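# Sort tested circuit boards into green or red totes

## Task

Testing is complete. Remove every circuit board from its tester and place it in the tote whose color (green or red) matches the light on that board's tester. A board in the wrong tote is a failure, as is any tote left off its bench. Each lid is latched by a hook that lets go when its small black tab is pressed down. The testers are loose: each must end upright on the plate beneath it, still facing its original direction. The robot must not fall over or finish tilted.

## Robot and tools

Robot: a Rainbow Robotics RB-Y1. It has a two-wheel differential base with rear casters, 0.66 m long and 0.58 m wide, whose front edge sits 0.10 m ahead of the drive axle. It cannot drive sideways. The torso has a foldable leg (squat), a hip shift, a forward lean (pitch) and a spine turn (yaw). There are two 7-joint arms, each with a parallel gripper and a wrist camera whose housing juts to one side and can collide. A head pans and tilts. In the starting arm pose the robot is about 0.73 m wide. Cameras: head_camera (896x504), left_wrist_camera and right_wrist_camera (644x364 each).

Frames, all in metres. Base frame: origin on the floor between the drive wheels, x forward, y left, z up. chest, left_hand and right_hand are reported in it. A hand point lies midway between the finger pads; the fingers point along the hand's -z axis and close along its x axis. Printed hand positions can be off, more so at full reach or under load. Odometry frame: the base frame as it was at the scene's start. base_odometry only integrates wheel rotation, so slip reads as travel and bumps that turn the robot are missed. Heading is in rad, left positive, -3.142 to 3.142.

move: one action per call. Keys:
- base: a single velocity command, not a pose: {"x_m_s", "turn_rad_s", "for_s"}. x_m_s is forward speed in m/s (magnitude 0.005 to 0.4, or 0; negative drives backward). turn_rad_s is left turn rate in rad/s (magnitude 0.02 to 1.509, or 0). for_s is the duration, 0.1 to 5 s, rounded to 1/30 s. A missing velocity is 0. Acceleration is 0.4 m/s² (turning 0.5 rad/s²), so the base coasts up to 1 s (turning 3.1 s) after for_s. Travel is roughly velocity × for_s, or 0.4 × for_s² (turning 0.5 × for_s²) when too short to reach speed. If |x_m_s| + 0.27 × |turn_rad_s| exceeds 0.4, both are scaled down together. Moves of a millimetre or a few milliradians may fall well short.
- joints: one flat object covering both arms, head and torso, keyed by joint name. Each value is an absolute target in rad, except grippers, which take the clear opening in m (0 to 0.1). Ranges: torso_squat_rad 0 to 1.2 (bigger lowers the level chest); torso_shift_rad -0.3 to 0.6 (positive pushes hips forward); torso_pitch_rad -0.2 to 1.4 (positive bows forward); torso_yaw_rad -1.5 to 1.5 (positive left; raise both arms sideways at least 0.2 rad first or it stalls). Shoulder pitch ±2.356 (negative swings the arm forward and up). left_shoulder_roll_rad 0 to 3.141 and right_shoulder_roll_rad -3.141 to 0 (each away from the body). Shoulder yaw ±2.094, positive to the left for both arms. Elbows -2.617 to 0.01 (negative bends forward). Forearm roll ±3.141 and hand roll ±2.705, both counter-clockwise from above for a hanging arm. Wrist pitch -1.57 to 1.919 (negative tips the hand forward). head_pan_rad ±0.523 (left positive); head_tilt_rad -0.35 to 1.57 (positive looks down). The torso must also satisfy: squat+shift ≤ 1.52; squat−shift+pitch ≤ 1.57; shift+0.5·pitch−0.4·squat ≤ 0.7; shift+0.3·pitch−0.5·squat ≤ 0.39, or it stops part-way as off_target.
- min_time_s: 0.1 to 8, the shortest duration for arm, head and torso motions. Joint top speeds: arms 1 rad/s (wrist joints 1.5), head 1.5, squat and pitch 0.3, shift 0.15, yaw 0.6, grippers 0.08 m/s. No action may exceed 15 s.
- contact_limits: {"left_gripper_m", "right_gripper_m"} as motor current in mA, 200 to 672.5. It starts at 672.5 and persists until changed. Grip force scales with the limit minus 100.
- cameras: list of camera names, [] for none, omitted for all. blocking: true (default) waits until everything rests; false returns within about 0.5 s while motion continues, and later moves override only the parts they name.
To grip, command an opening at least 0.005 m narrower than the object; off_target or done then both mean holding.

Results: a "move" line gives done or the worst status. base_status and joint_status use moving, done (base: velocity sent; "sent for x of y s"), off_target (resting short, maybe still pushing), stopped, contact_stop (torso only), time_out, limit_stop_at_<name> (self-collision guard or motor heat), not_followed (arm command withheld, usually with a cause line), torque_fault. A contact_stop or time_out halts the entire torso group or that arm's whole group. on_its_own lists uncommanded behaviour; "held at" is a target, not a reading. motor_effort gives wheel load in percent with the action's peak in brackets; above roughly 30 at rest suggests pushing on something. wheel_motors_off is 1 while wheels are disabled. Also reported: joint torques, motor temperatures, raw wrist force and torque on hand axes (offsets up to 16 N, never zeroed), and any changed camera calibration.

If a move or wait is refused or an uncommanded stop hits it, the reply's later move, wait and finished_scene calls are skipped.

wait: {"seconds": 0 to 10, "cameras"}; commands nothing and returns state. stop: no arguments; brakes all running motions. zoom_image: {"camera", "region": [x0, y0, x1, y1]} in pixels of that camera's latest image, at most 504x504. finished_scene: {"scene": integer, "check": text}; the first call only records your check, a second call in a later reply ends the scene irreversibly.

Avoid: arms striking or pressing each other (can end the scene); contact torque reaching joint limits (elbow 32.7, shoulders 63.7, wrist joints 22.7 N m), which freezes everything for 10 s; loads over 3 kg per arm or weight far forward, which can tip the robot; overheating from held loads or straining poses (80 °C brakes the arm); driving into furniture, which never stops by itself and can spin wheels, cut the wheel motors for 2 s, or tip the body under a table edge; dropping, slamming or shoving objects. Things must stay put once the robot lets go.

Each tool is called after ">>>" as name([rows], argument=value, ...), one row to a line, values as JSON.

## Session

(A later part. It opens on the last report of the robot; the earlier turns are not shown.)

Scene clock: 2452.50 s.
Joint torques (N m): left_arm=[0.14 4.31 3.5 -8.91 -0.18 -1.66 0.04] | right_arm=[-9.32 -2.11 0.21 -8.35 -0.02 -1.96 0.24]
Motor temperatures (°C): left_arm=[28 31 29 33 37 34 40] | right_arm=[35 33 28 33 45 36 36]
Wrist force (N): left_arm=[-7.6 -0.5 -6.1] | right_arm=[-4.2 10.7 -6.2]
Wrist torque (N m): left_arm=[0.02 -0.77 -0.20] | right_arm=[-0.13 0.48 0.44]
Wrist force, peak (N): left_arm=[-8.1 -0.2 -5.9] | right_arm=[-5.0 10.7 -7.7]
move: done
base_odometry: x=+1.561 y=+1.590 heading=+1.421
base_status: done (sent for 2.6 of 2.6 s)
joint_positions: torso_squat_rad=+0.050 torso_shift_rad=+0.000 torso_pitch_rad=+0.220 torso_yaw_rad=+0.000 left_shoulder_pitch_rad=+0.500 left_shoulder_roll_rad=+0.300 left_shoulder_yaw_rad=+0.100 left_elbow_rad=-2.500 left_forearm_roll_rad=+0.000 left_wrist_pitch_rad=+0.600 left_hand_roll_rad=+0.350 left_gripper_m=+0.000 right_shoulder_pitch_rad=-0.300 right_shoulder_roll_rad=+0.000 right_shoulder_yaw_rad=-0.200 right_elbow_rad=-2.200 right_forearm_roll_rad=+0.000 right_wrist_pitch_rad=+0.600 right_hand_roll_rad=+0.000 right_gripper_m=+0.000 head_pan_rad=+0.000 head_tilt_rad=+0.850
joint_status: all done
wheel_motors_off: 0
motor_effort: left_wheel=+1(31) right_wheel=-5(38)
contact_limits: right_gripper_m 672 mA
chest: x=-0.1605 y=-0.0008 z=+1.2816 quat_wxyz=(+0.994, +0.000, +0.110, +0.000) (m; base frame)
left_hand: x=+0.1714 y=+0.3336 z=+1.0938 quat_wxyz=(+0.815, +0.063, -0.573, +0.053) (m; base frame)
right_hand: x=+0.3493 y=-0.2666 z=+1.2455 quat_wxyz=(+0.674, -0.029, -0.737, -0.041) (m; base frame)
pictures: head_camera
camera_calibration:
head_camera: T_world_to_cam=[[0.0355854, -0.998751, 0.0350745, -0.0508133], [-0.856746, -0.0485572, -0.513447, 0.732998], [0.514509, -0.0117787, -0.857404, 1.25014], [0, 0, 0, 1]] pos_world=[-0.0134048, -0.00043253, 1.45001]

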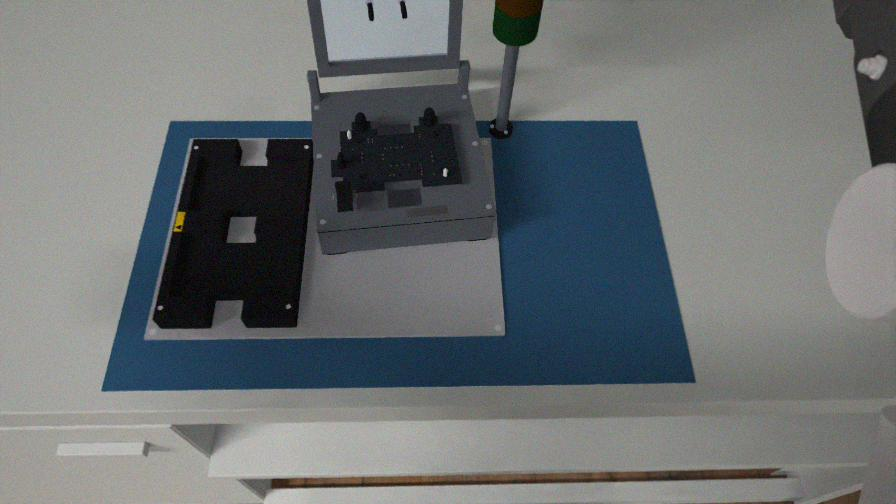

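>>> move(base={"x_m_s":0.05,"for_s":0.9}, joints={"right_shoulder_pitch_rad":-1.02,"right_elbow_rad":-1.9,"right_wrist_pitch_rad":1.9,"right_shoulder_yaw_rad":-0.66,"right_forearm_roll_rad":0.487,"right_hand_roll_rad":-1.6,"right_gripper_m":0.05,"torso_yaw_rad":0.1}, cameras=[])

>>> move(joints={"torso_yaw_rad":0.51,"torso_pitch_rad":0.3,"right_shoulder_pitch_rad":-1.105,"right_elbow_rad":-1.5}, cameras=["head_camera","right_wrist_camera"])

Scene clock: 2492.37 s.
Joint torques (N m): left_arm=[0.29 4.47 3.82 -8.77 -0.15 -1.64 0.05] | right_arm=[-17.16 -6.19 3.21 -4.98 -0.37 -1.4 0.29]
Motor temperatures (°C): left_arm=[28 31 29 33 37 34 40] | right_arm=[35 33 28 33 45 36 36]
Wrist force (N): left_arm=[-7.5 -0.4 -6.0] | right_arm=[2.7 7.5 -12.2]
Wrist torque (N m): left_arm=[0.01 -0.76 -0.17] | right_arm=[0.11 0.86 0.51]
Wrist force, peak (N): left_arm=[-7.9 -1.0 -6.3] | right_arm=[3.2 7.4 -12.2]
move: done
base_odometry: x=+1.567 y=+1.634 heading=+1.421
base_status: done (sent for 0.9 of 0.9 s)
joint_positions: torso_squat_rad=+0.050 torso_shift_rad=+0.000 torso_pitch_rad=+0.220 torso_yaw_rad=+0.100 left_shoulder_pitch_rad=+0.500 left_shoulder_roll_rad=+0.300 left_shoulder_yaw_rad=+0.100 left_elbow_rad=-2.500 left_forearm_roll_rad=+0.000 left_wrist_pitch_rad=+0.600 left_hand_roll_rad=+0.350 left_gripper_m=+0.000 right_shoulder_pitch_rad=-1.020 right_shoulder_roll_rad=+0.000 right_shoulder_yaw_rad=-0.660 right_elbow_rad=-1.900 right_forearm_roll_rad=+0.487 right_wrist_pitch_rad=+1.900 right_hand_roll_rad=-1.600 right_gripper_m=+0.050 head_pan_rad=+0.000 head_tilt_rad=+0.850
joint_status: all done
wheel_motors_off: 0
motor_effort: left_wheel=+3(25) right_wheel=-4(19)
contact_limits: right_gripper_m 672 mA
chest: x=-0.1605 y=-0.0008 z=+1.2816 quat_wxyz=(+0.993, +0.006, +0.110, +0.050) (m; base frame)
left_hand: x=+0.1371 y=+0.3683 z=+1.1016 quat_wxyz=(+0.811, +0.099, -0.570, +0.086) (m; base frame)
right_hand: x=+0.3546 y=-0.2938 z=+1.1599 quat_wxyz=(+0.472, +0.181, -0.218, -0.835) (m; base frame)
pictures: none
No camera images: "cameras" was empty.

Scene clock: 2494.23 s.
Joint torques (N m): left_arm=[0.49 5.42 4.48 -8.36 -0.25 -1.54 0.04] | right_arm=[-7.2 25.32 4.06 17.73 -15.29 -8.13 3.19]
Motor temperatures (°C): left_arm=[28 31 29 33 37 34 40] | right_arm=[35 33 28 33 46 36 36]
Wrist force (N): left_arm=[-7.6 -1.1 -6.2] | right_arm=[60.9 -41.8 96.5]
Wrist torque (N m): left_arm=[0.06 -0.78 -0.19] | right_arm=[4.60 -0.80 -2.69]
Wrist force, peak (N): left_arm=[-8.9 -0.2 -7.3] | right_arm=[92.9 -110.6 73.2]
move: done
base_odometry: x=+1.567 y=+1.634 heading=+1.420
base_status: not commanded
joint_positions: torso_squat_rad=+0.051 torso_shift_rad=-0.003 torso_pitch_rad=+0.294 torso_yaw_rad=+0.508 left_shoulder_pitch_rad=+0.500 left_shoulder_roll_rad=+0.300 left_shoulder_yaw_rad=+0.100 left_elbow_rad=-2.500 left_forearm_roll_rad=+0.000 left_wrist_pitch_rad=+0.600 left_hand_roll_rad=+0.350 left_gripper_m=+0.000 right_shoulder_pitch_rad=-1.109 right_shoulder_roll_rad=-0.007 right_shoulder_yaw_rad=-0.660 right_elbow_rad=-1.506 right_forearm_roll_rad=+0.491 right_wrist_pitch_rad=+1.902 right_hand_roll_rad=-1.601 right_gripper_m=+0.050 head_pan_rad=+0.000 head_tilt_rad=+0.850
joint_status: all done
wheel_motors_off: 0
motor_effort: left_wheel=-2(17) right_wheel=+33(35)
contact_limits: right_gripper_m 672 mA
chest: x=-0.1401 y=-0.0018 z=+1.2757 quat_wxyz=(+0.957, +0.038, +0.142, +0.249) (m; base frame)
left_hand: x=-0.0229 y=+0.4681 z=+1.1252 quat_wxyz=(+0.792, +0.255, -0.514, +0.210) (m; base frame)
right_hand: x=+0.4229 y=+0.0017 z=+1.0370 quat_wxyz=(+0.710, +0.108, -0.039, -0.695) (m; base frame)
pictures: head_camera, right_wrist_camera
camera_calibration:
head_camera: T_world_to_cam=[[0.500067, -0.859124, -0.108811, 0.196526], [-0.782039, -0.394044, -0.482851, 0.718225], [0.371952, 0.326552, -0.868916, 1.22992], [0, 0, 0, 1]] pos_world=[0.00593286, 0.0502192, 1.43688]
right_wrist_camera: T_world_to_cam=[[-0.00715612, 0.996597, 0.0821179, -0.0813302], [0.785719, -0.0451922, 0.616931, -0.938725], [0.618542, 0.0689364, -0.782722, 0.621653], [0, 0, 0, 1]] pos_world=[0.352473, -0.00422417, 1.07239]

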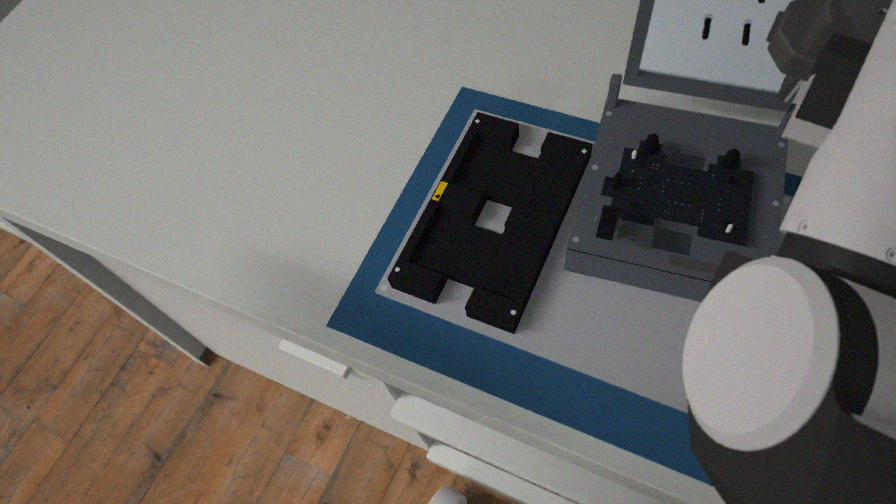

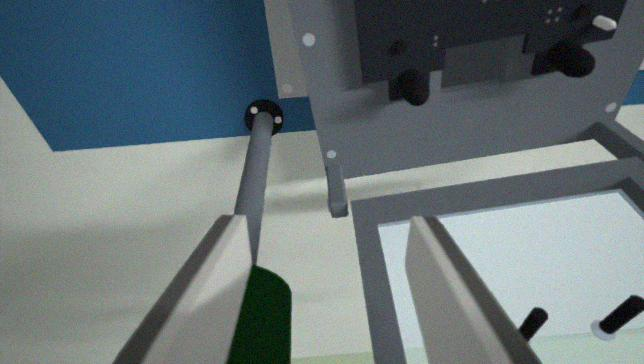

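>>> move(joints={"torso_yaw_rad":0.2,"torso_pitch_rad":0.22}, cameras=["head_camera","right_wrist_camera"])

Scene clock: 2500.37 s.
Joint torques (N m): left_arm=[0.3 4.29 3.54 -8.76 -0.16 -1.63 0.08] | right_arm=[-19 -5.02 3.36 -5.86 -0.32 -0.71 0.33]
Motor temperatures (°C): left_arm=[28 31 29 33 37 34 40] | right_arm=[35 34 28 34 48 36 36]
Wrist force (N): left_arm=[-7.5 -0.4 -5.8] | right_arm=[2.5 8.8 -12.6]
Wrist torque (N m): left_arm=[0.00 -0.76 -0.18] | right_arm=[0.05 0.89 0.52]
Wrist force, peak (N): left_arm=[-8.2 -1.0 -6.2] | right_arm=[61.6 -41.6 96.5]
move: done
base_odometry: x=+1.567 y=+1.634 heading=+1.421
base_status: not commanded
joint_positions: torso_squat_rad=+0.050 torso_shift_rad=+0.000 torso_pitch_rad=+0.220 torso_yaw_rad=+0.200 left_shoulder_pitch_rad=+0.500 left_shoulder_roll_rad=+0.300 left_shoulder_yaw_rad=+0.100 left_elbow_rad=-2.500 left_forearm_roll_rad=+0.000 left_wrist_pitch_rad=+0.600 left_hand_roll_rad=+0.350 left_gripper_m=+0.000 right_shoulder_pitch_rad=-1.106 right_shoulder_roll_rad=+0.000 right_shoulder_yaw_rad=-0.660 right_elbow_rad=-1.500 right_forearm_roll_rad=+0.487 right_wrist_pitch_rad=+1.900 right_hand_roll_rad=-1.600 right_gripper_m=+0.050 head_pan_rad=+0.000 head_tilt_rad=+0.850
joint_status: all done
wheel_motors_off: 0
motor_effort: left_wheel=-1(9) right_wheel=+2(33)
contact_limits: right_gripper_m 672 mA
chest: x=-0.1606 y=-0.0008 z=+1.2816 quat_wxyz=(+0.989, +0.011, +0.109, +0.099) (m; base frame)
left_hand: x=+0.0995 y=+0.3994 z=+1.1101 quat_wxyz=(+0.804, +0.136, -0.566, +0.120) (m; base frame)
right_hand: x=+0.3901 y=-0.1782 z=+1.0873 quat_wxyz=(+0.604, +0.096, -0.103, -0.784) (m; base frame)
pictures: head_camera, right_wrist_camera
camera_calibration:
head_camera: T_world_to_cam=[[0.228625, -0.973481, -0.00808748, 0.0355109], [-0.833108, -0.191347, -0.518958, 0.743674], [0.503648, 0.125385, -0.854761, 1.24517], [0, 0, 0, 1]] pos_world=[-0.0156839, 0.020744, 1.45054]
right_wrist_camera: T_world_to_cam=[[0.274678, 0.961402, 0.0160876, 0.0491146], [0.706067, -0.213028, 0.675343, -1.01444], [0.652703, -0.174143, -0.737328, 0.587737], [0, 0, 0, 1]] pos_world=[0.319153, -0.160972, 1.11766]

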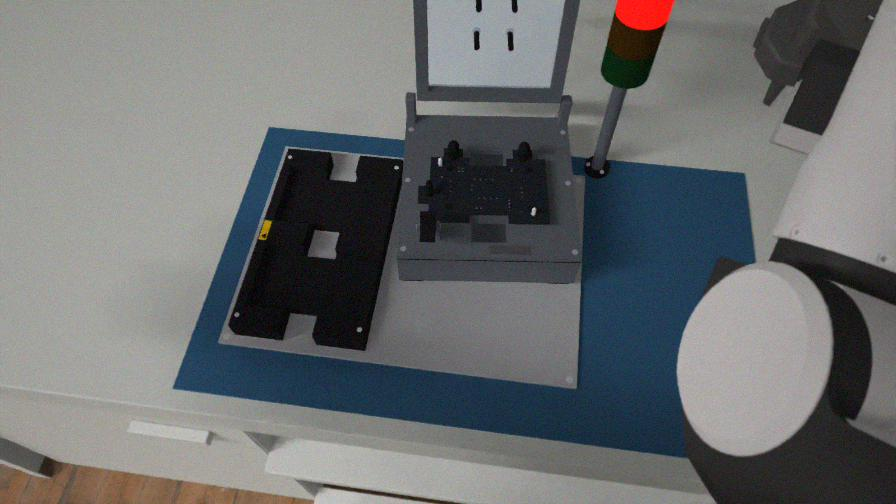

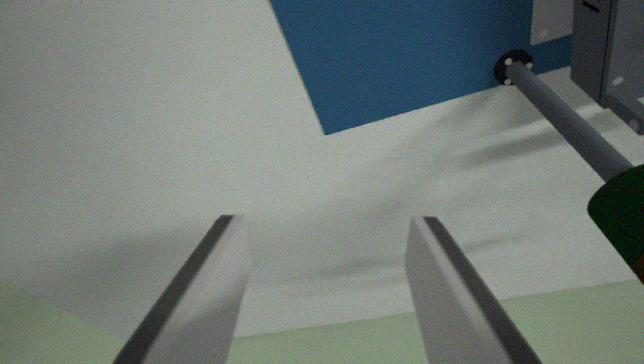

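>>> move(base={"x_m_s":-0.15,"for_s":1}, joints={"right_shoulder_pitch_rad":-1.02}, cameras=[])

>>> move(joints={"torso_yaw_rad":0.5,"right_wrist_pitch_rad":1.919}, cameras=[])

>>> move(joints={"torso_pitch_rad":0.3,"right_shoulder_pitch_rad":-1.105,"right_elbow_rad":-1.26,"right_wrist_pitch_rad":1.84}, cameras=["head_camera","right_wrist_camera"])

Scene clock: 2507.60 s.
Joint torques (N m): left_arm=[0.38 4.3 3.76 -8.69 -0.13 -1.67 0.05] | right_arm=[-19.88 -4.82 3.96 -7.01 -0.03 -0.56 0.38]
Motor temperatures (°C): left_arm=[28 31 29 33 37 34 40] | right_arm=[35 34 28 33 47 36 36]
Wrist force (N): left_arm=[-7.7 -0.3 -5.8] | right_arm=[2.2 9.3 -12.8]
Wrist torque (N m): left_arm=[0.00 -0.77 -0.17] | right_arm=[0.02 0.86 0.52]
Wrist force, peak (N): left_arm=[-8.1 -0.5 -6.0] | right_arm=[2.4 8.8 -13.8]
move: done
base_odometry: x=+1.545 y=+1.486 heading=+1.420
base_status: done (sent for 1 of 1 s)
joint_positions: torso_squat_rad=+0.050 torso_shift_rad=+0.000 torso_pitch_rad=+0.220 torso_yaw_rad=+0.200 left_shoulder_pitch_rad=+0.500 left_shoulder_roll_rad=+0.300 left_shoulder_yaw_rad=+0.100 left_elbow_rad=-2.500 left_forearm_roll_rad=+0.000 left_wrist_pitch_rad=+0.600 left_hand_roll_rad=+0.350 left_gripper_m=+0.000 right_shoulder_pitch_rad=-1.020 right_shoulder_roll_rad=+0.000 right_shoulder_yaw_rad=-0.660 right_elbow_rad=-1.500 right_forearm_roll_rad=+0.487 right_wrist_pitch_rad=+1.900 right_hand_roll_rad=-1.600 right_gripper_m=+0.050 head_pan_rad=+0.000 head_tilt_rad=+0.850
joint_status: all done
wheel_motors_off: 0
motor_effort: left_wheel=-5(20) right_wheel=+7(28)
contact_limits: right_gripper_m 672 mA
chest: x=-0.1606 y=-0.0008 z=+1.2816 quat_wxyz=(+0.989, +0.011, +0.109, +0.099) (m; base frame)
left_hand: x=+0.0995 y=+0.3994 z=+1.1100 quat_wxyz=(+0.804, +0.136, -0.566, +0.120) (m; base frame)
right_hand: x=+0.3686 y=-0.1963 z=+1.0488 quat_wxyz=(+0.599, +0.058, -0.089, -0.794) (m; base frame)
pictures: none
No camera images: "cameras" was empty.

Scene clock: 2508.90 s.
Joint torques (N m): left_arm=[-0.23 5.11 4.02 -8.44 -0.13 -1.66 0] | right_arm=[-20.32 -3.79 4.25 -6.63 -0.12 -0.53 0.31]
Motor temperatures (°C): left_arm=[28 31 29 33 37 34 40] | right_arm=[35 34 28 33 47 36 36]
Wrist force (N): left_arm=[-7.7 -0.9 -5.5] | right_arm=[2.8 9.6 -12.8]
Wrist torque (N m): left_arm=[0.02 -0.79 -0.18] | right_arm=[0.00 0.90 0.50]
Wrist force, peak (N): left_arm=[-8.0 -0.8 -5.9] | right_arm=[2.4 9.7 -13.3]
move: done
base_odometry: x=+1.545 y=+1.486 heading=+1.420
base_status: not commanded
joint_positions: torso_squat_rad=+0.050 torso_shift_rad=+0.000 torso_pitch_rad=+0.220 torso_yaw_rad=+0.500 left_shoulder_pitch_rad=+0.500 left_shoulder_roll_rad=+0.300 left_shoulder_yaw_rad=+0.100 left_elbow_rad=-2.500 left_forearm_roll_rad=+0.000 left_wrist_pitch_rad=+0.600 left_hand_roll_rad=+0.350 left_gripper_m=+0.000 right_shoulder_pitch_rad=-1.020 right_shoulder_roll_rad=+0.000 right_shoulder_yaw_rad=-0.660 right_elbow_rad=-1.500 right_forearm_roll_rad=+0.487 right_wrist_pitch_rad=+1.919 right_hand_roll_rad=-1.600 right_gripper_m=+0.050 head_pan_rad=+0.000 head_tilt_rad=+0.850
joint_status: all done
wheel_motors_off: 0
motor_effort: left_wheel=-5(9) right_wheel=+8(8)
contact_limits: right_gripper_m 672 mA
chest: x=-0.1606 y=-0.0008 z=+1.2816 quat_wxyz=(+0.963, +0.028, +0.106, +0.246) (m; base frame)
left_hand: x=-0.0286 y=+0.4676 z=+1.1387 quat_wxyz=(+0.773, +0.243, -0.544, +0.217) (m; base frame)
right_hand: x=+0.3960 y=-0.0200 z=+1.0410 quat_wxyz=(+0.707, +0.083, -0.047, -0.701) (m; base frame)
pictures: none
No camera images: "cameras" was empty.

Scene clock: 2510.10 s.
Joint torques (N m): left_arm=[0.77 5.15 4.58 -8.25 -0.25 -1.6 -0.02] | right_arm=[-21.55 -2.55 4.16 -6.77 -0.1 -0.1 0.38]
Motor temperatures (°C): left_arm=[28 31 29 33 37 34 40] | right_arm=[35 34 28 33 47 36 36]
Wrist force (N): left_arm=[-7.3 -1.4 -6.4] | right_arm=[2.7 10.1 -13.2]
Wrist torque (N m): left_arm=[0.09 -0.74 -0.19] | right_arm=[-0.01 0.88 0.50]
Wrist force, peak (N): left_arm=[-7.7 -1.3 -6.2] | right_arm=[2.5 10.2 -13.7]
move: done
base_odometry: x=+1.545 y=+1.486 heading=+1.420
base_status: not commanded
joint_positions: torso_squat_rad=+0.050 torso_shift_rad=+0.000 torso_pitch_rad=+0.300 torso_yaw_rad=+0.500 left_shoulder_pitch_rad=+0.500 left_shoulder_roll_rad=+0.300 left_shoulder_yaw_rad=+0.100 left_elbow_rad=-2.500 left_forearm_roll_rad=+0.000 left_wrist_pitch_rad=+0.600 left_hand_roll_rad=+0.350 left_gripper_m=+0.000 right_shoulder_pitch_rad=-1.105 right_shoulder_roll_rad=+0.000 right_shoulder_yaw_rad=-0.660 right_elbow_rad=-1.260 right_forearm_roll_rad=+0.487 right_wrist_pitch_rad=+1.840 right_hand_roll_rad=-1.600 right_gripper_m=+0.050 head_pan_rad=+0.000 head_tilt_rad=+0.850
joint_status: all done
wheel_motors_off: 0
motor_effort: left_wheel=-7(9) right_wheel=+7(8)
contact_limits: right_gripper_m 672 mA
chest: x=-0.1366 y=-0.0008 z=+1.2752 quat_wxyz=(+0.958, +0.037, +0.145, +0.245) (m; base frame)
left_hand: x=-0.0165 y=+0.4676 z=+1.1223 quat_wxyz=(+0.795, +0.252, -0.512, +0.207) (m; base frame)
right_hand: x=+0.4002 y=+0.0235 z=+0.9742 quat_wxyz=(+0.752, +0.033, +0.000, -0.659) (m; base frame)
pictures: head_camera, right_wrist_camera
camera_calibration:
head_camera: T_world_to_cam=[[0.492639, -0.863472, -0.108273, 0.193905], [-0.787862, -0.389705, -0.476869, 0.712684], [0.369569, 0.320228, -0.87228, 1.23184], [0, 0, 0, 1]] pos_world=[0.0107223, 0.0506988, 1.43536]
right_wrist_camera: T_world_to_cam=[[-0.111667, 0.993348, 0.0281011, -0.003575], [0.869113, 0.0839118, 0.487444, -0.791401], [0.481844, 0.0788545, -0.872702, 0.727202], [0, 0, 0, 1]] pos_world=[0.337019, 0.0126159, 1.02049]

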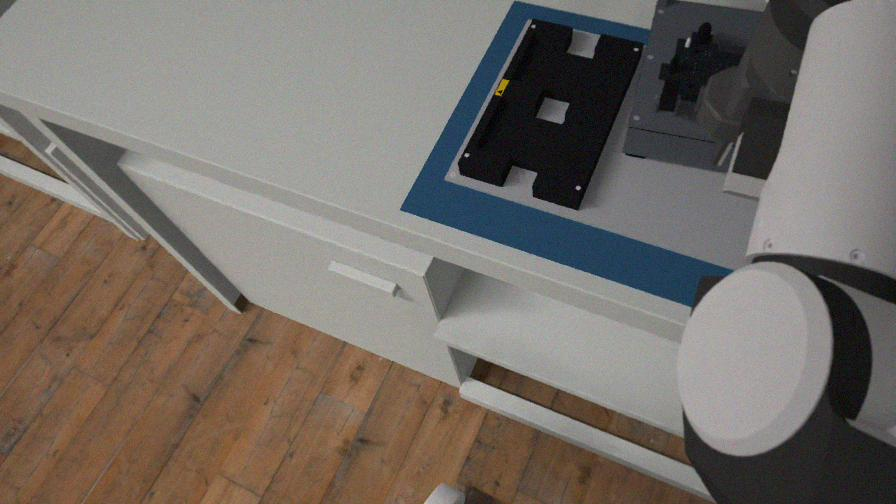

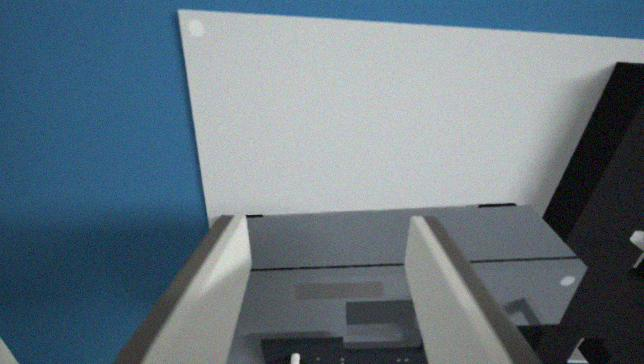

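>>> move(joints={"right_elbow_rad":-1.31,"right_wrist_pitch_rad":1.89}, cameras=[])

>>> move(base={"x_m_s":0.1,"for_s":1.35}, cameras=["head_camera","right_wrist_camera"])

Scene clock: 2519.77 s.
Joint torques (N m): left_arm=[0.88 5.35 4.43 -8.3 -0.18 -1.52 0.08] | right_arm=[-20.78 -2.58 4.16 -6.74 -0.11 -0.28 0.32]
Motor temperatures (°C): left_arm=[28 31 29 33 37 34 40] | right_arm=[35 34 28 33 46 36 36]
Wrist force (N): left_arm=[-7.7 -1.2 -6.0] | right_arm=[2.9 10.2 -13.2]
Wrist torque (N m): left_arm=[0.07 -0.81 -0.19] | right_arm=[-0.03 0.88 0.51]
Wrist force, peak (N): left_arm=[-7.9 -1.0 -6.3] | right_arm=[2.7 10.5 -13.4]
move: done
base_odometry: x=+1.545 y=+1.486 heading=+1.420
base_status: not commanded
joint_positions: torso_squat_rad=+0.050 torso_shift_rad=+0.000 torso_pitch_rad=+0.300 torso_yaw_rad=+0.500 left_shoulder_pitch_rad=+0.500 left_shoulder_roll_rad=+0.300 left_shoulder_yaw_rad=+0.100 left_elbow_rad=-2.500 left_forearm_roll_rad=+0.000 left_wrist_pitch_rad=+0.600 left_hand_roll_rad=+0.350 left_gripper_m=+0.000 right_shoulder_pitch_rad=-1.105 right_shoulder_roll_rad=+0.000 right_shoulder_yaw_rad=-0.660 right_elbow_rad=-1.310 right_forearm_roll_rad=+0.487 right_wrist_pitch_rad=+1.890 right_hand_roll_rad=-1.600 right_gripper_m=+0.050 head_pan_rad=+0.000 head_tilt_rad=+0.850
joint_status: all done
wheel_motors_off: 0
motor_effort: left_wheel=-9(9) right_wheel=+7(7)
contact_limits: right_gripper_m 672 mA
chest: x=-0.1366 y=-0.0008 z=+1.2752 quat_wxyz=(+0.958, +0.037, +0.145, +0.245) (m; base frame)
left_hand: x=-0.0165 y=+0.4676 z=+1.1223 quat_wxyz=(+0.795, +0.252, -0.512, +0.207) (m; base frame)
right_hand: x=+0.3973 y=+0.0181 z=+0.9851 quat_wxyz=(+0.744, +0.033, +0.005, -0.667) (m; base frame)
pictures: none
No camera images: "cameras" was empty.

Scene clock: 2521.70 s.
Joint torques (N m): left_arm=[0.88 5.34 4.49 -8.33 -0.22 -1.57 0.06] | right_arm=[-20.85 -2.4 4.35 -6.79 -0.13 -0.17 0.36]
Motor temperatures (°C): left_arm=[28 31 29 33 37 34 40] | right_arm=[35 34 28 33 46 36 36]
Wrist force (N): left_arm=[-7.7 -1.1 -5.9] | right_arm=[2.6 10.3 -13.0]
Wrist torque (N m): left_arm=[0.05 -0.79 -0.20] | right_arm=[-0.02 0.86 0.53]
Wrist force, peak (N): left_arm=[-7.4 -1.5 -6.6] | right_arm=[2.8 10.7 -13.4]
move: done
base_odometry: x=+1.566 y=+1.621 heading=+1.420
base_status: done (sent for 1.37 of 1.37 s)
joint_positions: torso_squat_rad=+0.050 torso_shift_rad=+0.000 torso_pitch_rad=+0.300 torso_yaw_rad=+0.500 left_shoulder_pitch_rad=+0.500 left_shoulder_roll_rad=+0.300 left_shoulder_yaw_rad=+0.100 left_elbow_rad=-2.500 left_forearm_roll_rad=+0.000 left_wrist_pitch_rad=+0.600 left_hand_roll_rad=+0.350 left_gripper_m=+0.000 right_shoulder_pitch_rad=-1.105 right_shoulder_roll_rad=+0.000 right_shoulder_yaw_rad=-0.660 right_elbow_rad=-1.310 right_forearm_roll_rad=+0.487 right_wrist_pitch_rad=+1.890 right_hand_roll_rad=-1.600 right_gripper_m=+0.050 head_pan_rad=+0.000 head_tilt_rad=+0.850
joint_status: not commanded
wheel_motors_off: 0
motor_effort: left_wheel=-4(29) right_wheel=+2(25)
contact_limits: right_gripper_m 672 mA
chest: x=-0.1365 y=-0.0008 z=+1.2752 quat_wxyz=(+0.958, +0.037, +0.145, +0.245) (m; base frame)
left_hand: x=-0.0165 y=+0.4676 z=+1.1223 quat_wxyz=(+0.795, +0.252, -0.512, +0.207) (m; base frame)
right_hand: x=+0.3973 y=+0.0181 z=+0.9851 quat_wxyz=(+0.744, +0.033, +0.005, -0.667) (m; base frame)
pictures: head_camera, right_wrist_camera
camera_calibration:
head_camera: T_world_to_cam=[[0.492623, -0.863474, -0.108326, 0.193931], [-0.787914, -0.389701, -0.476786, 0.712624], [0.369477, 0.320227, -0.872319, 1.23184], [0, 0, 0, 1]] pos_world=[0.0108153, 0.0506963, 1.43533]
right_wrist_camera: T_world_to_cam=[[-0.0898094, 0.995321, 0.0356472, -0.0149752], [0.87456, 0.0616869, 0.480977, -0.789188], [0.476528, 0.0743719, -0.876008, 0.74393], [0, 0, 0, 1]] pos_world=[0.334344, 0.00826015, 1.0318]

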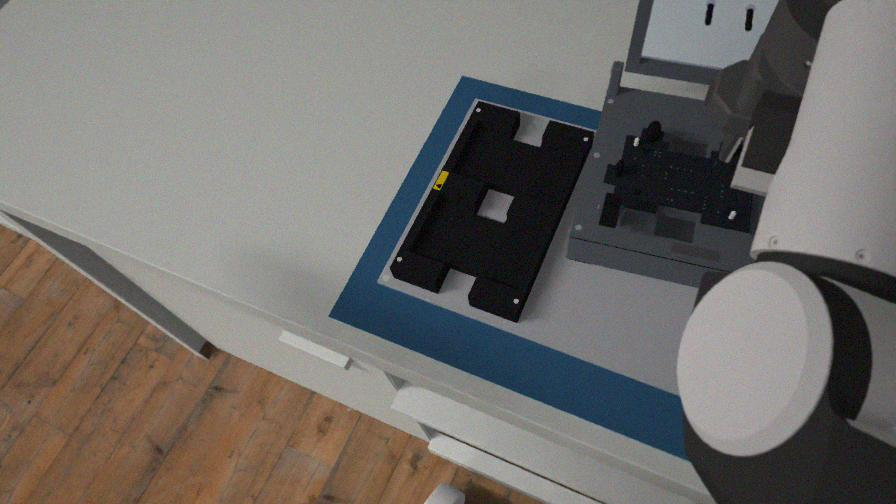

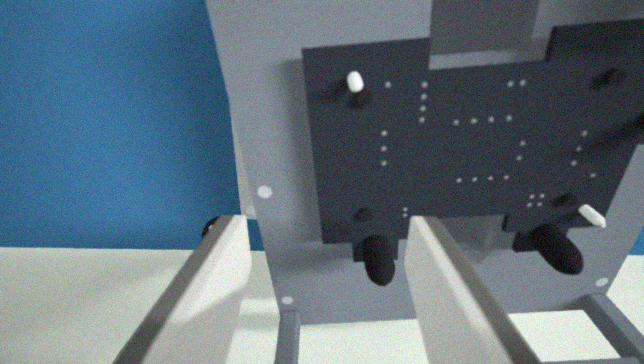

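>>> move(joints={"torso_yaw_rad":0.53,"right_elbow_rad":-1.24,"right_wrist_pitch_rad":1.86,"right_hand_roll_rad":-1.63}, cameras=["right_wrist_camera"])

Scene clock: 2526.90 s.
Joint torques (N m): left_arm=[0.93 5.38 4.48 -8.31 -0.24 -1.56 0.01] | right_arm=[-20.99 -2.86 4.08 -6.57 0.04 -0.12 -0.12]
Motor temperatures (°C): left_arm=[28 31 29 33 37 34 40] | right_arm=[35 34 28 33 46 36 36]
Wrist force (N): left_arm=[-7.9 -1.3 -6.1] | right_arm=[2.8 10.6 -13.0]
Wrist torque (N m): left_arm=[0.07 -0.82 -0.20] | right_arm=[-0.06 0.88 0.52]
Wrist force, peak (N): left_arm=[-7.9 -1.3 -6.1] | right_arm=[2.0 10.4 -13.7]
move: done
base_odometry: x=+1.566 y=+1.621 heading=+1.420
base_status: not commanded
joint_positions: torso_squat_rad=+0.050 torso_shift_rad=+0.000 torso_pitch_rad=+0.300 torso_yaw_rad=+0.530 left_shoulder_pitch_rad=+0.500 left_shoulder_roll_rad=+0.300 left_shoulder_yaw_rad=+0.100 left_elbow_rad=-2.500 left_forearm_roll_rad=+0.000 left_wrist_pitch_rad=+0.600 left_hand_roll_rad=+0.350 left_gripper_m=+0.000 right_shoulder_pitch_rad=-1.105 right_shoulder_roll_rad=+0.000 right_shoulder_yaw_rad=-0.660 right_elbow_rad=-1.240 right_forearm_roll_rad=+0.487 right_wrist_pitch_rad=+1.860 right_hand_roll_rad=-1.630 right_gripper_m=+0.050 head_pan_rad=+0.000 head_tilt_rad=+0.850
joint_status: all done
wheel_motors_off: 0
motor_effort: left_wheel=-5(7) right_wheel=+5(6)
contact_limits: right_gripper_m 672 mA
chest: x=-0.1366 y=-0.0008 z=+1.2752 quat_wxyz=(+0.954, +0.040, +0.144, +0.259) (m; base frame)
left_hand: x=-0.0300 y=+0.4722 z=+1.1264 quat_wxyz=(+0.790, +0.263, -0.509, +0.216) (m; base frame)
right_hand: x=+0.3911 y=+0.0421 z=+0.9698 quat_wxyz=(+0.755, +0.021, +0.014, -0.656) (m; base frame)
pictures: right_wrist_camera
camera_calibration:
right_wrist_camera: T_world_to_cam=[[-0.120037, 0.992232, 0.0326637, -0.0240703], [0.885998, 0.0922256, 0.454425, -0.757874], [0.447883, 0.0834878, -0.890186, 0.756324], [0, 0, 0, 1]] pos_world=[0.329841, 0.030635, 1.01845]

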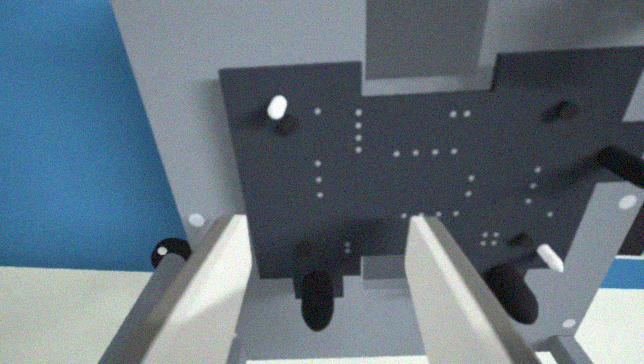

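>>> move(base={"x_m_s":0.05,"for_s":0.24}, joints={"torso_pitch_rad":0.33,"right_shoulder_pitch_rad":-1.14,"right_elbow_rad":-1.21,"right_wrist_pitch_rad":1.84}, cameras=["right_wrist_camera"])

Scene clock: 2535.73 s.
Joint torques (N m): left_arm=[1.44 5.71 4.66 -8.19 -0.17 -1.55 0.12] | right_arm=[-20.75 -2.05 4.09 -6.52 -0.12 -0.18 -0.14]
Motor temperatures (°C): left_arm=[28 31 29 33 37 34 40] | right_arm=[36 33 28 33 46 36 36]
Wrist force (N): left_arm=[-7.8 -1.3 -6.1] | right_arm=[2.8 10.4 -13.1]
Wrist torque (N m): left_arm=[0.06 -0.81 -0.21] | right_arm=[-0.03 0.89 0.51]
Wrist force, peak (N): left_arm=[-7.7 -1.5 -6.5] | right_arm=[3.1 10.9 -13.3]
move: done
base_odometry: x=+1.567 y=+1.633 heading=+1.420
base_status: done (sent for 0.23 of 0.23 s)
joint_positions: torso_squat_rad=+0.050 torso_shift_rad=+0.000 torso_pitch_rad=+0.330 torso_yaw_rad=+0.530 left_shoulder_pitch_rad=+0.500 left_shoulder_roll_rad=+0.300 left_shoulder_yaw_rad=+0.100 left_elbow_rad=-2.500 left_forearm_roll_rad=+0.000 left_wrist_pitch_rad=+0.600 left_hand_roll_rad=+0.350 left_gripper_m=+0.000 right_shoulder_pitch_rad=-1.140 right_shoulder_roll_rad=+0.000 right_shoulder_yaw_rad=-0.660 right_elbow_rad=-1.210 right_forearm_roll_rad=+0.487 right_wrist_pitch_rad=+1.840 right_hand_roll_rad=-1.630 right_gripper_m=+0.050 head_pan_rad=+0.000 head_tilt_rad=+0.850
joint_status: all done
wheel_motors_off: 0
motor_effort: left_wheel=-7(16) right_wheel=+2(35)
contact_limits: right_gripper_m 672 mA
chest: x=-0.1278 y=-0.0008 z=+1.2724 quat_wxyz=(+0.952, +0.043, +0.158, +0.258) (m; base frame)
left_hand: x=-0.0257 y=+0.4722 z=+1.1205 quat_wxyz=(+0.798, +0.266, -0.498, +0.212) (m; base frame)
right_hand: x=+0.3981 y=+0.0544 z=+0.9605 quat_wxyz=(+0.761, +0.024, +0.022, -0.648) (m; base frame)
pictures: right_wrist_camera
camera_calibration:
right_wrist_camera: T_world_to_cam=[[-0.139625, 0.989054, 0.0477107, -0.0415474], [0.886832, 0.10347, 0.450359, -0.757994], [0.440493, 0.105193, -0.891572, 0.747002], [0, 0, 0, 1]] pos_world=[0.337364, 0.0409429, 1.00936]

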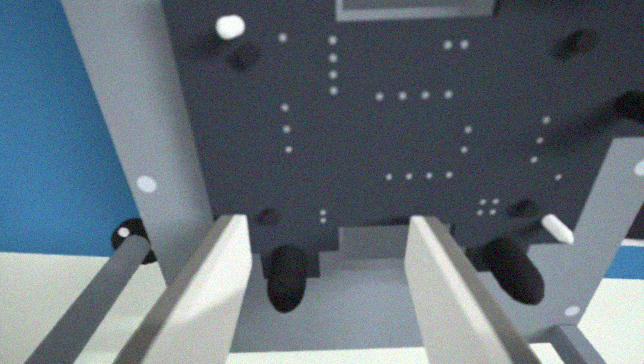

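>>> move(base={"x_m_s":0.05,"for_s":0.24}, joints={"torso_yaw_rad":0.515,"right_elbow_rad":-1.2,"right_wrist_pitch_rad":1.82}, cameras=["right_wrist_camera"])

>>> move(joints={"right_gripper_m":0.002}, contact_limits={"right_gripper_m":550}, cameras=["right_wrist_camera"])

Scene clock: 2542.17 s.
Joint torques (N m): left_arm=[1.47 5.44 4.75 -8.07 -0.26 -1.6 0.02] | right_arm=[-20.85 -2.18 4.06 -6.4 -0.09 -0.16 -0.1]
Motor temperatures (°C): left_arm=[28 31 29 33 37 34 40] | right_arm=[36 33 28 33 46 36 36]
Wrist force (N): left_arm=[-7.4 -1.2 -5.8] | right_arm=[2.8 10.1 -12.8]
Wrist torque (N m): left_arm=[0.06 -0.77 -0.20] | right_arm=[0.01 0.89 0.51]
Wrist force, peak (N): left_arm=[-7.9 -1.4 -6.3] | right_arm=[3.0 10.3 -13.6]
move: done
base_odometry: x=+1.569 y=+1.644 heading=+1.419
base_status: done (sent for 0.23 of 0.23 s)
joint_positions: torso_squat_rad=+0.050 torso_shift_rad=+0.000 torso_pitch_rad=+0.330 torso_yaw_rad=+0.515 left_shoulder_pitch_rad=+0.500 left_shoulder_roll_rad=+0.300 left_shoulder_yaw_rad=+0.100 left_elbow_rad=-2.500 left_forearm_roll_rad=+0.000 left_wrist_pitch_rad=+0.600 left_hand_roll_rad=+0.350 left_gripper_m=+0.000 right_shoulder_pitch_rad=-1.140 right_shoulder_roll_rad=+0.000 right_shoulder_yaw_rad=-0.660 right_elbow_rad=-1.200 right_forearm_roll_rad=+0.487 right_wrist_pitch_rad=+1.820 right_hand_roll_rad=-1.630 right_gripper_m=+0.050 head_pan_rad=+0.000 head_tilt_rad=+0.850
joint_status: all done
wheel_motors_off: 0
motor_effort: left_wheel=-7(17) right_wheel=+2(30)
contact_limits: right_gripper_m 672 mA
chest: x=-0.1278 y=-0.0008 z=+1.2724 quat_wxyz=(+0.954, +0.042, +0.159, +0.251) (m; base frame)
left_hand: x=-0.0190 y=+0.4699 z=+1.1182 quat_wxyz=(+0.800, +0.260, -0.499, +0.208) (m; base frame)
right_hand: x=+0.4014 y=+0.0469 z=+0.9581 quat_wxyz=(+0.758, +0.027, +0.016, -0.652) (m; base frame)
pictures: right_wrist_camera
camera_calibration:
right_wrist_camera: T_world_to_cam=[[-0.129774, 0.990632, 0.0425138, -0.0326801], [0.882654, 0.0958812, 0.46014, -0.766469], [0.451754, 0.0972391, -0.886828, 0.735475], [0, 0, 0, 1]] pos_world=[0.340032, 0.034347, 1.00631]

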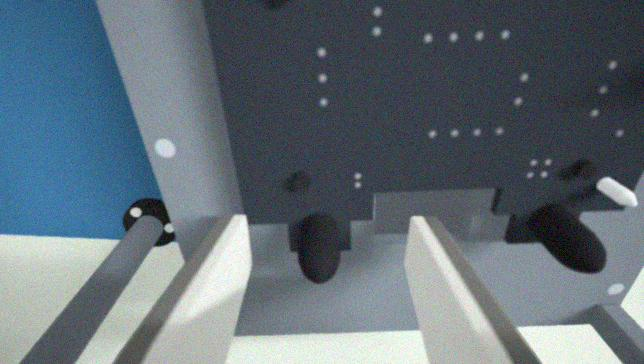

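Scene clock: 2543.27 s.
Joint torques (N m): left_arm=[1.55 5.44 4.75 -8.14 -0.22 -1.49 0.01] | right_arm=[-22.52 2.31 4.24 -6.14 -2.92 -0.8 -0.07]
Motor temperatures (°C): left_arm=[28 31 29 33 37 34 40] | right_arm=[36 33 28 33 46 36 36]
Wrist force (N): left_arm=[-7.6 -1.5 -6.3] | right_arm=[14.5 7.9 -10.6]
Wrist torque (N m): left_arm=[0.08 -0.78 -0.19] | right_arm=[-0.09 0.56 0.54]
Wrist force, peak (N): left_arm=[-7.5 -1.3 -6.6] | right_arm=[17.1 7.1 -8.9]
move: off_target
base_odometry: x=+1.569 y=+1.644 heading=+1.419
base_status: not commanded
joint_positions: torso_squat_rad=+0.050 torso_shift_rad=+0.000 torso_pitch_rad=+0.330 torso_yaw_rad=+0.515 left_shoulder_pitch_rad=+0.500 left_shoulder_roll_rad=+0.300 left_shoulder_yaw_rad=+0.100 left_elbow_rad=-2.500 left_forearm_roll_rad=+0.000 left_wrist_pitch_rad=+0.600 left_hand_roll_rad=+0.350 left_gripper_m=+0.000 right_shoulder_pitch_rad=-1.140 right_shoulder_roll_rad=-0.001 right_shoulder_yaw_rad=-0.660 right_elbow_rad=-1.200 right_forearm_roll_rad=+0.488 right_wrist_pitch_rad=+1.820 right_hand_roll_rad=-1.630 right_gripper_m=+0.010 head_pan_rad=+0.000 head_tilt_rad=+0.850
joint_status: right_gripper_m off_target (ended at +0.010, target +0.002)
wheel_motors_off: 0
motor_effort: left_wheel=-7(8) right_wheel=+5(6)
contact_limits: right_gripper_m 550 mA
chest: x=-0.1278 y=-0.0009 z=+1.2724 quat_wxyz=(+0.954, +0.042, +0.159, +0.251) (m; base frame)
left_hand: x=-0.0189 y=+0.4698 z=+1.1182 quat_wxyz=(+0.800, +0.260, -0.499, +0.208) (m; base frame)
right_hand: x=+0.4017 y=+0.0460 z=+0.9581 quat_wxyz=(+0.757, +0.026, +0.015, -0.652) (m; base frame)
pictures: right_wrist_camera
camera_calibration:
right_wrist_camera: T_world_to_cam=[[-0.128475, 0.990856, 0.0412222, -0.030972], [0.882662, 0.0952991, 0.460245, -0.766676], [0.452108, 0.0955153, -0.886834, 0.735335], [0, 0, 0, 1]] pos_world=[0.340285, 0.0335166, 1.00626]

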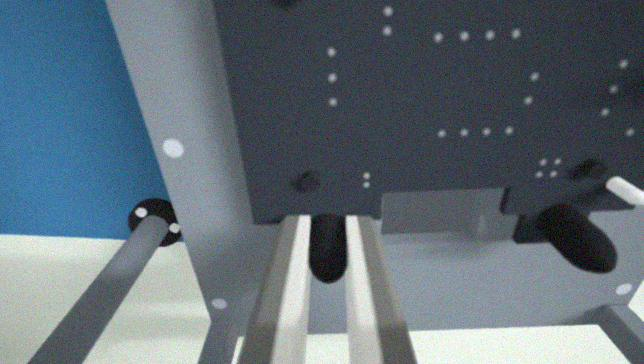

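>>> move(base={"x_m_s":-0.05,"for_s":1}, joints={"torso_yaw_rad":0.535,"right_hand_roll_rad":-1.74}, min_time_s=1.2, cameras=["head_camera","right_wrist_camera"])

Scene clock: 2552.47 s.
Joint torques (N m): left_arm=[1.23 5.53 4.52 -8.05 -0.24 -1.51 0.07] | right_arm=[-23.37 30.85 5.04 2.53 -12.73 3.9 -0.57]
Motor temperatures (°C): left_arm=[28 31 29 33 37 34 40] | right_arm=[36 34 28 33 46 36 36]
Wrist force (N): left_arm=[-7.7 -1.2 -6.0] | right_arm=[51.6 32.4 -2.6]
Wrist torque (N m): left_arm=[0.03 -0.80 -0.19] | right_arm=[0.54 -0.39 0.84]
Wrist force, peak (N): left_arm=[-7.8 -1.1 -6.2] | right_arm=[51.0 42.5 -10.4]
move: done
base_odometry: x=+1.562 y=+1.595 heading=+1.419
base_status: done (sent for 1 of 1 s)
joint_positions: torso_squat_rad=+0.050 torso_shift_rad=+0.000 torso_pitch_rad=+0.330 torso_yaw_rad=+0.534 left_shoulder_pitch_rad=+0.500 left_shoulder_roll_rad=+0.300 left_shoulder_yaw_rad=+0.100 left_elbow_rad=-2.500 left_forearm_roll_rad=+0.000 left_wrist_pitch_rad=+0.600 left_hand_roll_rad=+0.350 left_gripper_m=+0.000 right_shoulder_pitch_rad=-1.140 right_shoulder_roll_rad=-0.008 right_shoulder_yaw_rad=-0.660 right_elbow_rad=-1.202 right_forearm_roll_rad=+0.490 right_wrist_pitch_rad=+1.819 right_hand_roll_rad=-1.740 right_gripper_m=+0.010 head_pan_rad=+0.000 head_tilt_rad=+0.850
joint_status: all done
wheel_motors_off: 0
motor_effort: left_wheel=-16(28) right_wheel=+2(19)
contact_limits: right_gripper_m 550 mA
chest: x=-0.1276 y=-0.0013 z=+1.2724 quat_wxyz=(+0.951, +0.044, +0.158, +0.260) (m; base frame)
left_hand: x=-0.0273 y=+0.4723 z=+1.1214 quat_wxyz=(+0.797, +0.267, -0.497, +0.213) (m; base frame)
right_hand: x=+0.4042 y=+0.0533 z=+0.9593 quat_wxyz=(+0.724, +0.028, +0.015, -0.689) (m; base frame)
pictures: head_camera, right_wrist_camera
camera_calibration:
head_camera: T_world_to_cam=[[0.516566, -0.845856, -0.132996, 0.223231], [-0.788982, -0.409862, -0.457734, 0.693658], [0.332667, 0.341381, -0.879086, 1.23016], [0, 0, 0, 1]] pos_world=[0.0227361, 0.0531716, 1.42862]
right_wrist_camera: T_world_to_cam=[[-0.0300931, 0.998546, 0.0447248, -0.0814827], [0.887787, 0.00614221, 0.460214, -0.767423], [0.45927, 0.0535553, -0.886681, 0.7338], [0, 0, 0, 1]] pos_world=[0.341843, 0.0467789, 1.00747]

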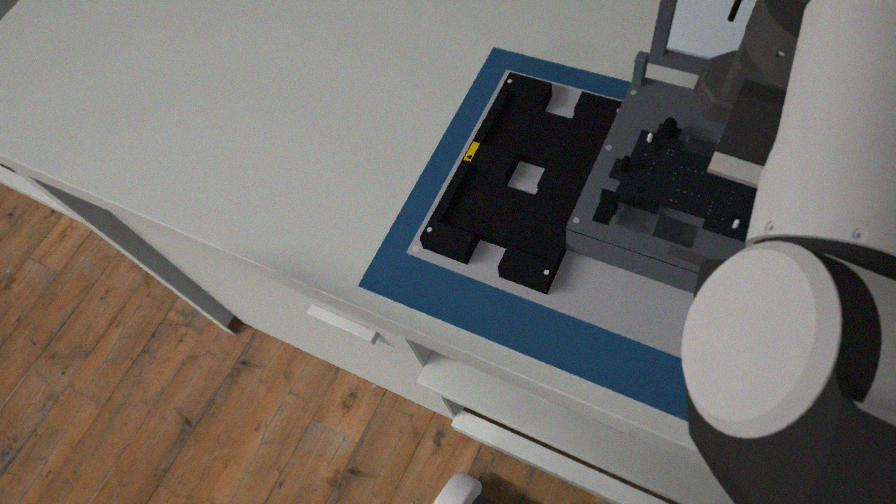

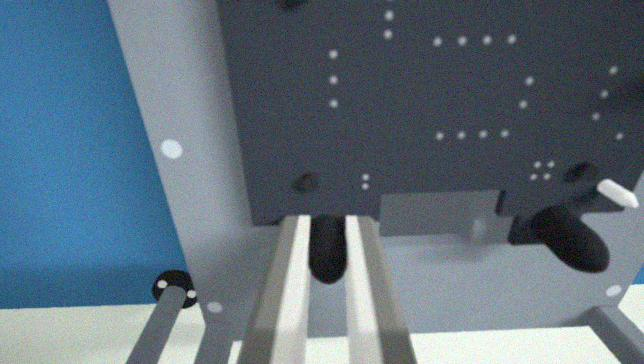

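>>> move(joints={"torso_yaw_rad":0.525}, cameras=[])

>>> move(joints={"right_gripper_m":0.05}, cameras=["right_wrist_camera"])

>>> move(joints={"right_elbow_rad":-1.5,"right_wrist_pitch_rad":1.919}, base={"x_m_s":-0.1,"for_s":0.5}, cameras=[])

>>> move(joints={"torso_yaw_rad":0.0,"torso_pitch_rad":0.22,"right_shoulder_pitch_rad":-0.3,"right_elbow_rad":-2.2}, cameras=["head_camera"])

>>> zoom_image(camera="head_camera", region=[130, 0, 630, 400])

Scene clock: 2560.60 s.
Joint torques (N m): left_arm=[1.5 5.45 4.65 -8.27 -0.22 -1.57 0.1] | right_arm=[-19.48 17.78 4.93 0.28 -5.98 4.8 -0.56]
Motor temperatures (°C): left_arm=[28 31 29 33 37 34 40] | right_arm=[36 34 28 33 48 36 36]
Wrist force (N): left_arm=[-7.5 -1.4 -6.2] | right_arm=[23.3 32.0 -7.6]
Wrist torque (N m): left_arm=[0.08 -0.77 -0.19] | right_arm=[0.53 0.23 0.74]
Wrist force, peak (N): left_arm=[-7.6 -1.3 -6.5] | right_arm=[51.0 34.5 -6.1]
move: done
base_odometry: x=+1.562 y=+1.595 heading=+1.419
base_status: not commanded
joint_positions: torso_squat_rad=+0.050 torso_shift_rad=+0.000 torso_pitch_rad=+0.330 torso_yaw_rad=+0.525 left_shoulder_pitch_rad=+0.500 left_shoulder_roll_rad=+0.300 left_shoulder_yaw_rad=+0.100 left_elbow_rad=-2.500 left_forearm_roll_rad=+0.000 left_wrist_pitch_rad=+0.600 left_hand_roll_rad=+0.350 left_gripper_m=+0.000 right_shoulder_pitch_rad=-1.141 right_shoulder_roll_rad=-0.005 right_shoulder_yaw_rad=-0.660 right_elbow_rad=-1.202 right_forearm_roll_rad=+0.488 right_wrist_pitch_rad=+1.819 right_hand_roll_rad=-1.740 right_gripper_m=+0.010 head_pan_rad=+0.000 head_tilt_rad=+0.850
joint_status: all done
wheel_motors_off: 0
motor_effort: left_wheel=-12(15) right_wheel=-2(3)
contact_limits: right_gripper_m 550 mA
chest: x=-0.1276 y=-0.0010 z=+1.2724 quat_wxyz=(+0.953, +0.043, +0.158, +0.256) (m; base frame)
left_hand: x=-0.0231 y=+0.4712 z=+1.1198 quat_wxyz=(+0.799, +0.264, -0.498, +0.211) (m; base frame)
right_hand: x=+0.4036 y=+0.0499 z=+0.9592 quat_wxyz=(+0.722, +0.028, +0.016, -0.691) (m; base frame)
pictures: none
No camera images: "cameras" was empty.

Scene clock: 2561.53 s.
Joint torques (N m): left_arm=[1.36 5.44 4.75 -8.12 -0.27 -1.57 -0.04] | right_arm=[-15.57 -0.68 3.15 -3.62 0.42 0.31 -0.42]
Motor temperatures (°C): left_arm=[28 31 29 33 37 34 40] | right_arm=[36 34 28 33 48 36 36]
Wrist force (N): left_arm=[-7.6 -0.9 -5.8] | right_arm=[-0.7 10.8 1.5]
Wrist torque (N m): left_arm=[0.02 -0.79 -0.19] | right_arm=[-0.11 0.54 0.50]
Wrist force, peak (N): left_arm=[-7.9 -1.3 -6.3] | right_arm=[24.0 32.0 -7.9]
move: done
base_odometry: x=+1.562 y=+1.595 heading=+1.419
base_status: not commanded
joint_positions: torso_squat_rad=+0.050 torso_shift_rad=+0.000 torso_pitch_rad=+0.329 torso_yaw_rad=+0.525 left_shoulder_pitch_rad=+0.500 left_shoulder_roll_rad=+0.300 left_shoulder_yaw_rad=+0.100 left_elbow_rad=-2.500 left_forearm_roll_rad=+0.000 left_wrist_pitch_rad=+0.600 left_hand_roll_rad=+0.350 left_gripper_m=+0.000 right_shoulder_pitch_rad=-1.142 right_shoulder_roll_rad=+0.000 right_shoulder_yaw_rad=-0.660 right_elbow_rad=-1.201 right_forearm_roll_rad=+0.487 right_wrist_pitch_rad=+1.820 right_hand_roll_rad=-1.740 right_gripper_m=+0.050 head_pan_rad=+0.000 head_tilt_rad=+0.850
joint_status: all done
wheel_motors_off: 0
motor_effort: left_wheel=-3(11) right_wheel=-2(3)
contact_limits: right_gripper_m 550 mA
chest: x=-0.1280 y=-0.0008 z=+1.2724 quat_wxyz=(+0.953, +0.043, +0.158, +0.256) (m; base frame)
left_hand: x=-0.0236 y=+0.4715 z=+1.1198 quat_wxyz=(+0.799, +0.264, -0.498, +0.211) (m; base frame)
right_hand: x=+0.4015 y=+0.0532 z=+0.9594 quat_wxyz=(+0.724, +0.028, +0.018, -0.689) (m; base frame)
pictures: right_wrist_camera
camera_calibration:
right_wrist_camera: T_world_to_cam=[[-0.0296064, 0.998398, 0.0482132, -0.085019], [0.889747, 0.00434314, 0.456432, -0.762118], [0.455492, 0.0564109, -0.888451, 0.738204], [0, 0, 0, 1]] pos_world=[0.33933, 0.0465501, 1.00781]

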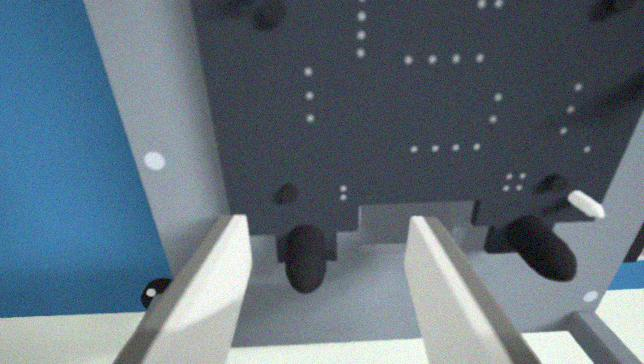

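Scene clock: 2562.57 s.
Joint torques (N m): left_arm=[1.34 5.56 4.63 -8.11 -0.23 -1.61 -0.01] | right_arm=[-19.78 -1.9 4.08 -6.07 -0.16 -0.55 -0.36]
Motor temperatures (°C): left_arm=[28 31 29 33 37 34 40] | right_arm=[36 34 28 33 48 36 36]
Wrist force (N): left_arm=[-7.4 -1.4 -6.1] | right_arm=[3.7 9.4 -12.7]
Wrist torque (N m): left_arm=[0.08 -0.76 -0.20] | right_arm=[0.03 0.95 0.51]
Wrist force, peak (N): left_arm=[-7.7 -1.4 -6.2] | right_arm=[2.8 10.6 -13.6]
move: done
base_odometry: x=+1.554 y=+1.546 heading=+1.419
base_status: done (sent for 0.5 of 0.5 s)
joint_positions: torso_squat_rad=+0.050 torso_shift_rad=+0.000 torso_pitch_rad=+0.330 torso_yaw_rad=+0.525 left_shoulder_pitch_rad=+0.500 left_shoulder_roll_rad=+0.300 left_shoulder_yaw_rad=+0.100 left_elbow_rad=-2.500 left_forearm_roll_rad=+0.000 left_wrist_pitch_rad=+0.600 left_hand_roll_rad=+0.350 left_gripper_m=+0.000 right_shoulder_pitch_rad=-1.140 right_shoulder_roll_rad=+0.000 right_shoulder_yaw_rad=-0.660 right_elbow_rad=-1.500 right_forearm_roll_rad=+0.487 right_wrist_pitch_rad=+1.919 right_hand_roll_rad=-1.740 right_gripper_m=+0.050 head_pan_rad=+0.000 head_tilt_rad=+0.850
joint_status: all done
wheel_motors_off: 0
motor_effort: left_wheel=-3(19) right_wheel=+0(32)
contact_limits: right_gripper_m 550 mA
chest: x=-0.1279 y=-0.0008 z=+1.2724 quat_wxyz=(+0.953, +0.043, +0.158, +0.256) (m; base frame)
left_hand: x=-0.0236 y=+0.4715 z=+1.1198 quat_wxyz=(+0.799, +0.264, -0.498, +0.211) (m; base frame)
right_hand: x=+0.4258 y=+0.0243 z=+1.0258 quat_wxyz=(+0.671, +0.106, -0.009, -0.734) (m; base frame)
pictures: none
No camera images: "cameras" was empty.

Scene clock: 2564.23 s.
Joint torques (N m): left_arm=[0.17 4.15 3.27 -8.86 -0.08 -1.71 0.07] | right_arm=[-8.76 -6.03 1.05 -7.29 0.32 -0.67 -0.33]
Motor temperatures (°C): left_arm=[28 31 29 33 37 34 40] | right_arm=[36 34 28 33 48 36 36]
Wrist force (N): left_arm=[-7.7 -0.3 -6.1] | right_arm=[0.4 8.5 -12.3]
Wrist torque (N m): left_arm=[0.01 -0.77 -0.18] | right_arm=[0.06 0.71 0.49]
Wrist force, peak (N): left_arm=[-7.9 -0.7 -6.3] | right_arm=[2.1 9.7 -13.6]
move: done
base_odometry: x=+1.554 y=+1.546 heading=+1.419
base_status: not commanded
joint_positions: torso_squat_rad=+0.050 torso_shift_rad=+0.000 torso_pitch_rad=+0.220 torso_yaw_rad=+0.000 left_shoulder_pitch_rad=+0.500 left_shoulder_roll_rad=+0.300 left_shoulder_yaw_rad=+0.100 left_elbow_rad=-2.500 left_forearm_roll_rad=+0.000 left_wrist_pitch_rad=+0.600 left_hand_roll_rad=+0.350 left_gripper_m=+0.000 right_shoulder_pitch_rad=-0.300 right_shoulder_roll_rad=+0.000 right_shoulder_yaw_rad=-0.660 right_elbow_rad=-2.200 right_forearm_roll_rad=+0.487 right_wrist_pitch_rad=+1.919 right_hand_roll_rad=-1.740 right_gripper_m=+0.050 head_pan_rad=+0.000 head_tilt_rad=+0.850
joint_status: all done
wheel_motors_off: 0
motor_effort: left_wheel=-5(6) right_wheel=-2(4)
contact_limits: right_gripper_m 550 mA
chest: x=-0.1605 y=-0.0008 z=+1.2816 quat_wxyz=(+0.994, +0.000, +0.110, +0.000) (m; base frame)
left_hand: x=+0.1714 y=+0.3336 z=+1.0939 quat_wxyz=(+0.815, +0.063, -0.574, +0.053) (m; base frame)
right_hand: x=+0.0833 y=-0.4635 z=+1.0175 quat_wxyz=(+0.283, -0.071, -0.233, -0.928) (m; base frame)
pictures: head_camera
camera_calibration:
head_camera: T_world_to_cam=[[0.0354977, -0.998755, 0.035057, -0.0508147], [-0.856726, -0.0484736, -0.51349, 0.733013], [0.51455, -0.0118065, -0.857379, 1.25014], [0, 0, 0, 1]] pos_world=[-0.013465, -0.000459789, 1.45002]

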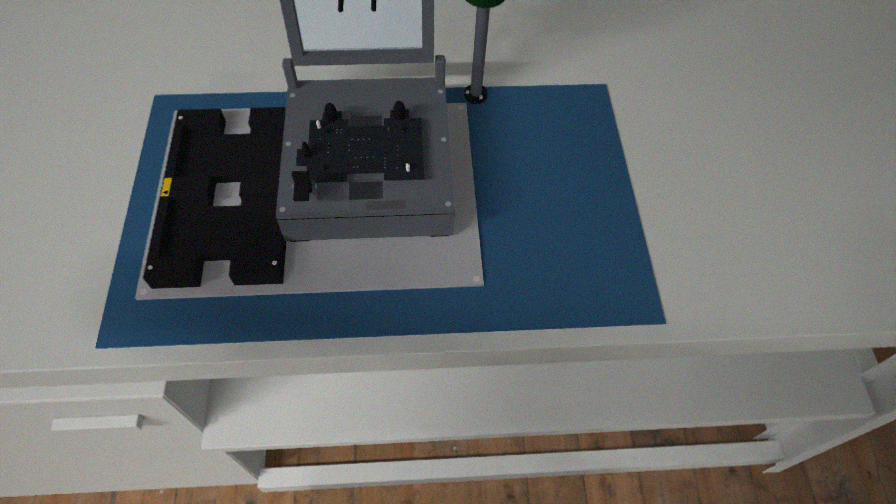

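Scaled by 1.008 from the camera's 896x504 image, which has a finer 1280x720 frame.

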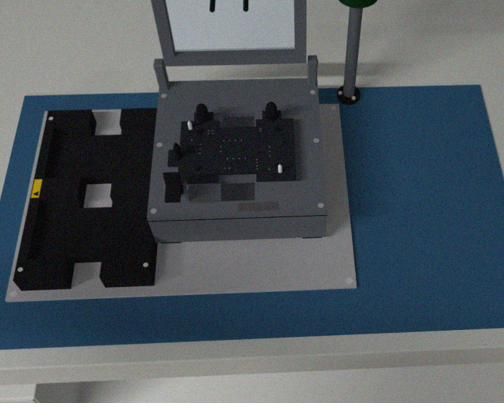

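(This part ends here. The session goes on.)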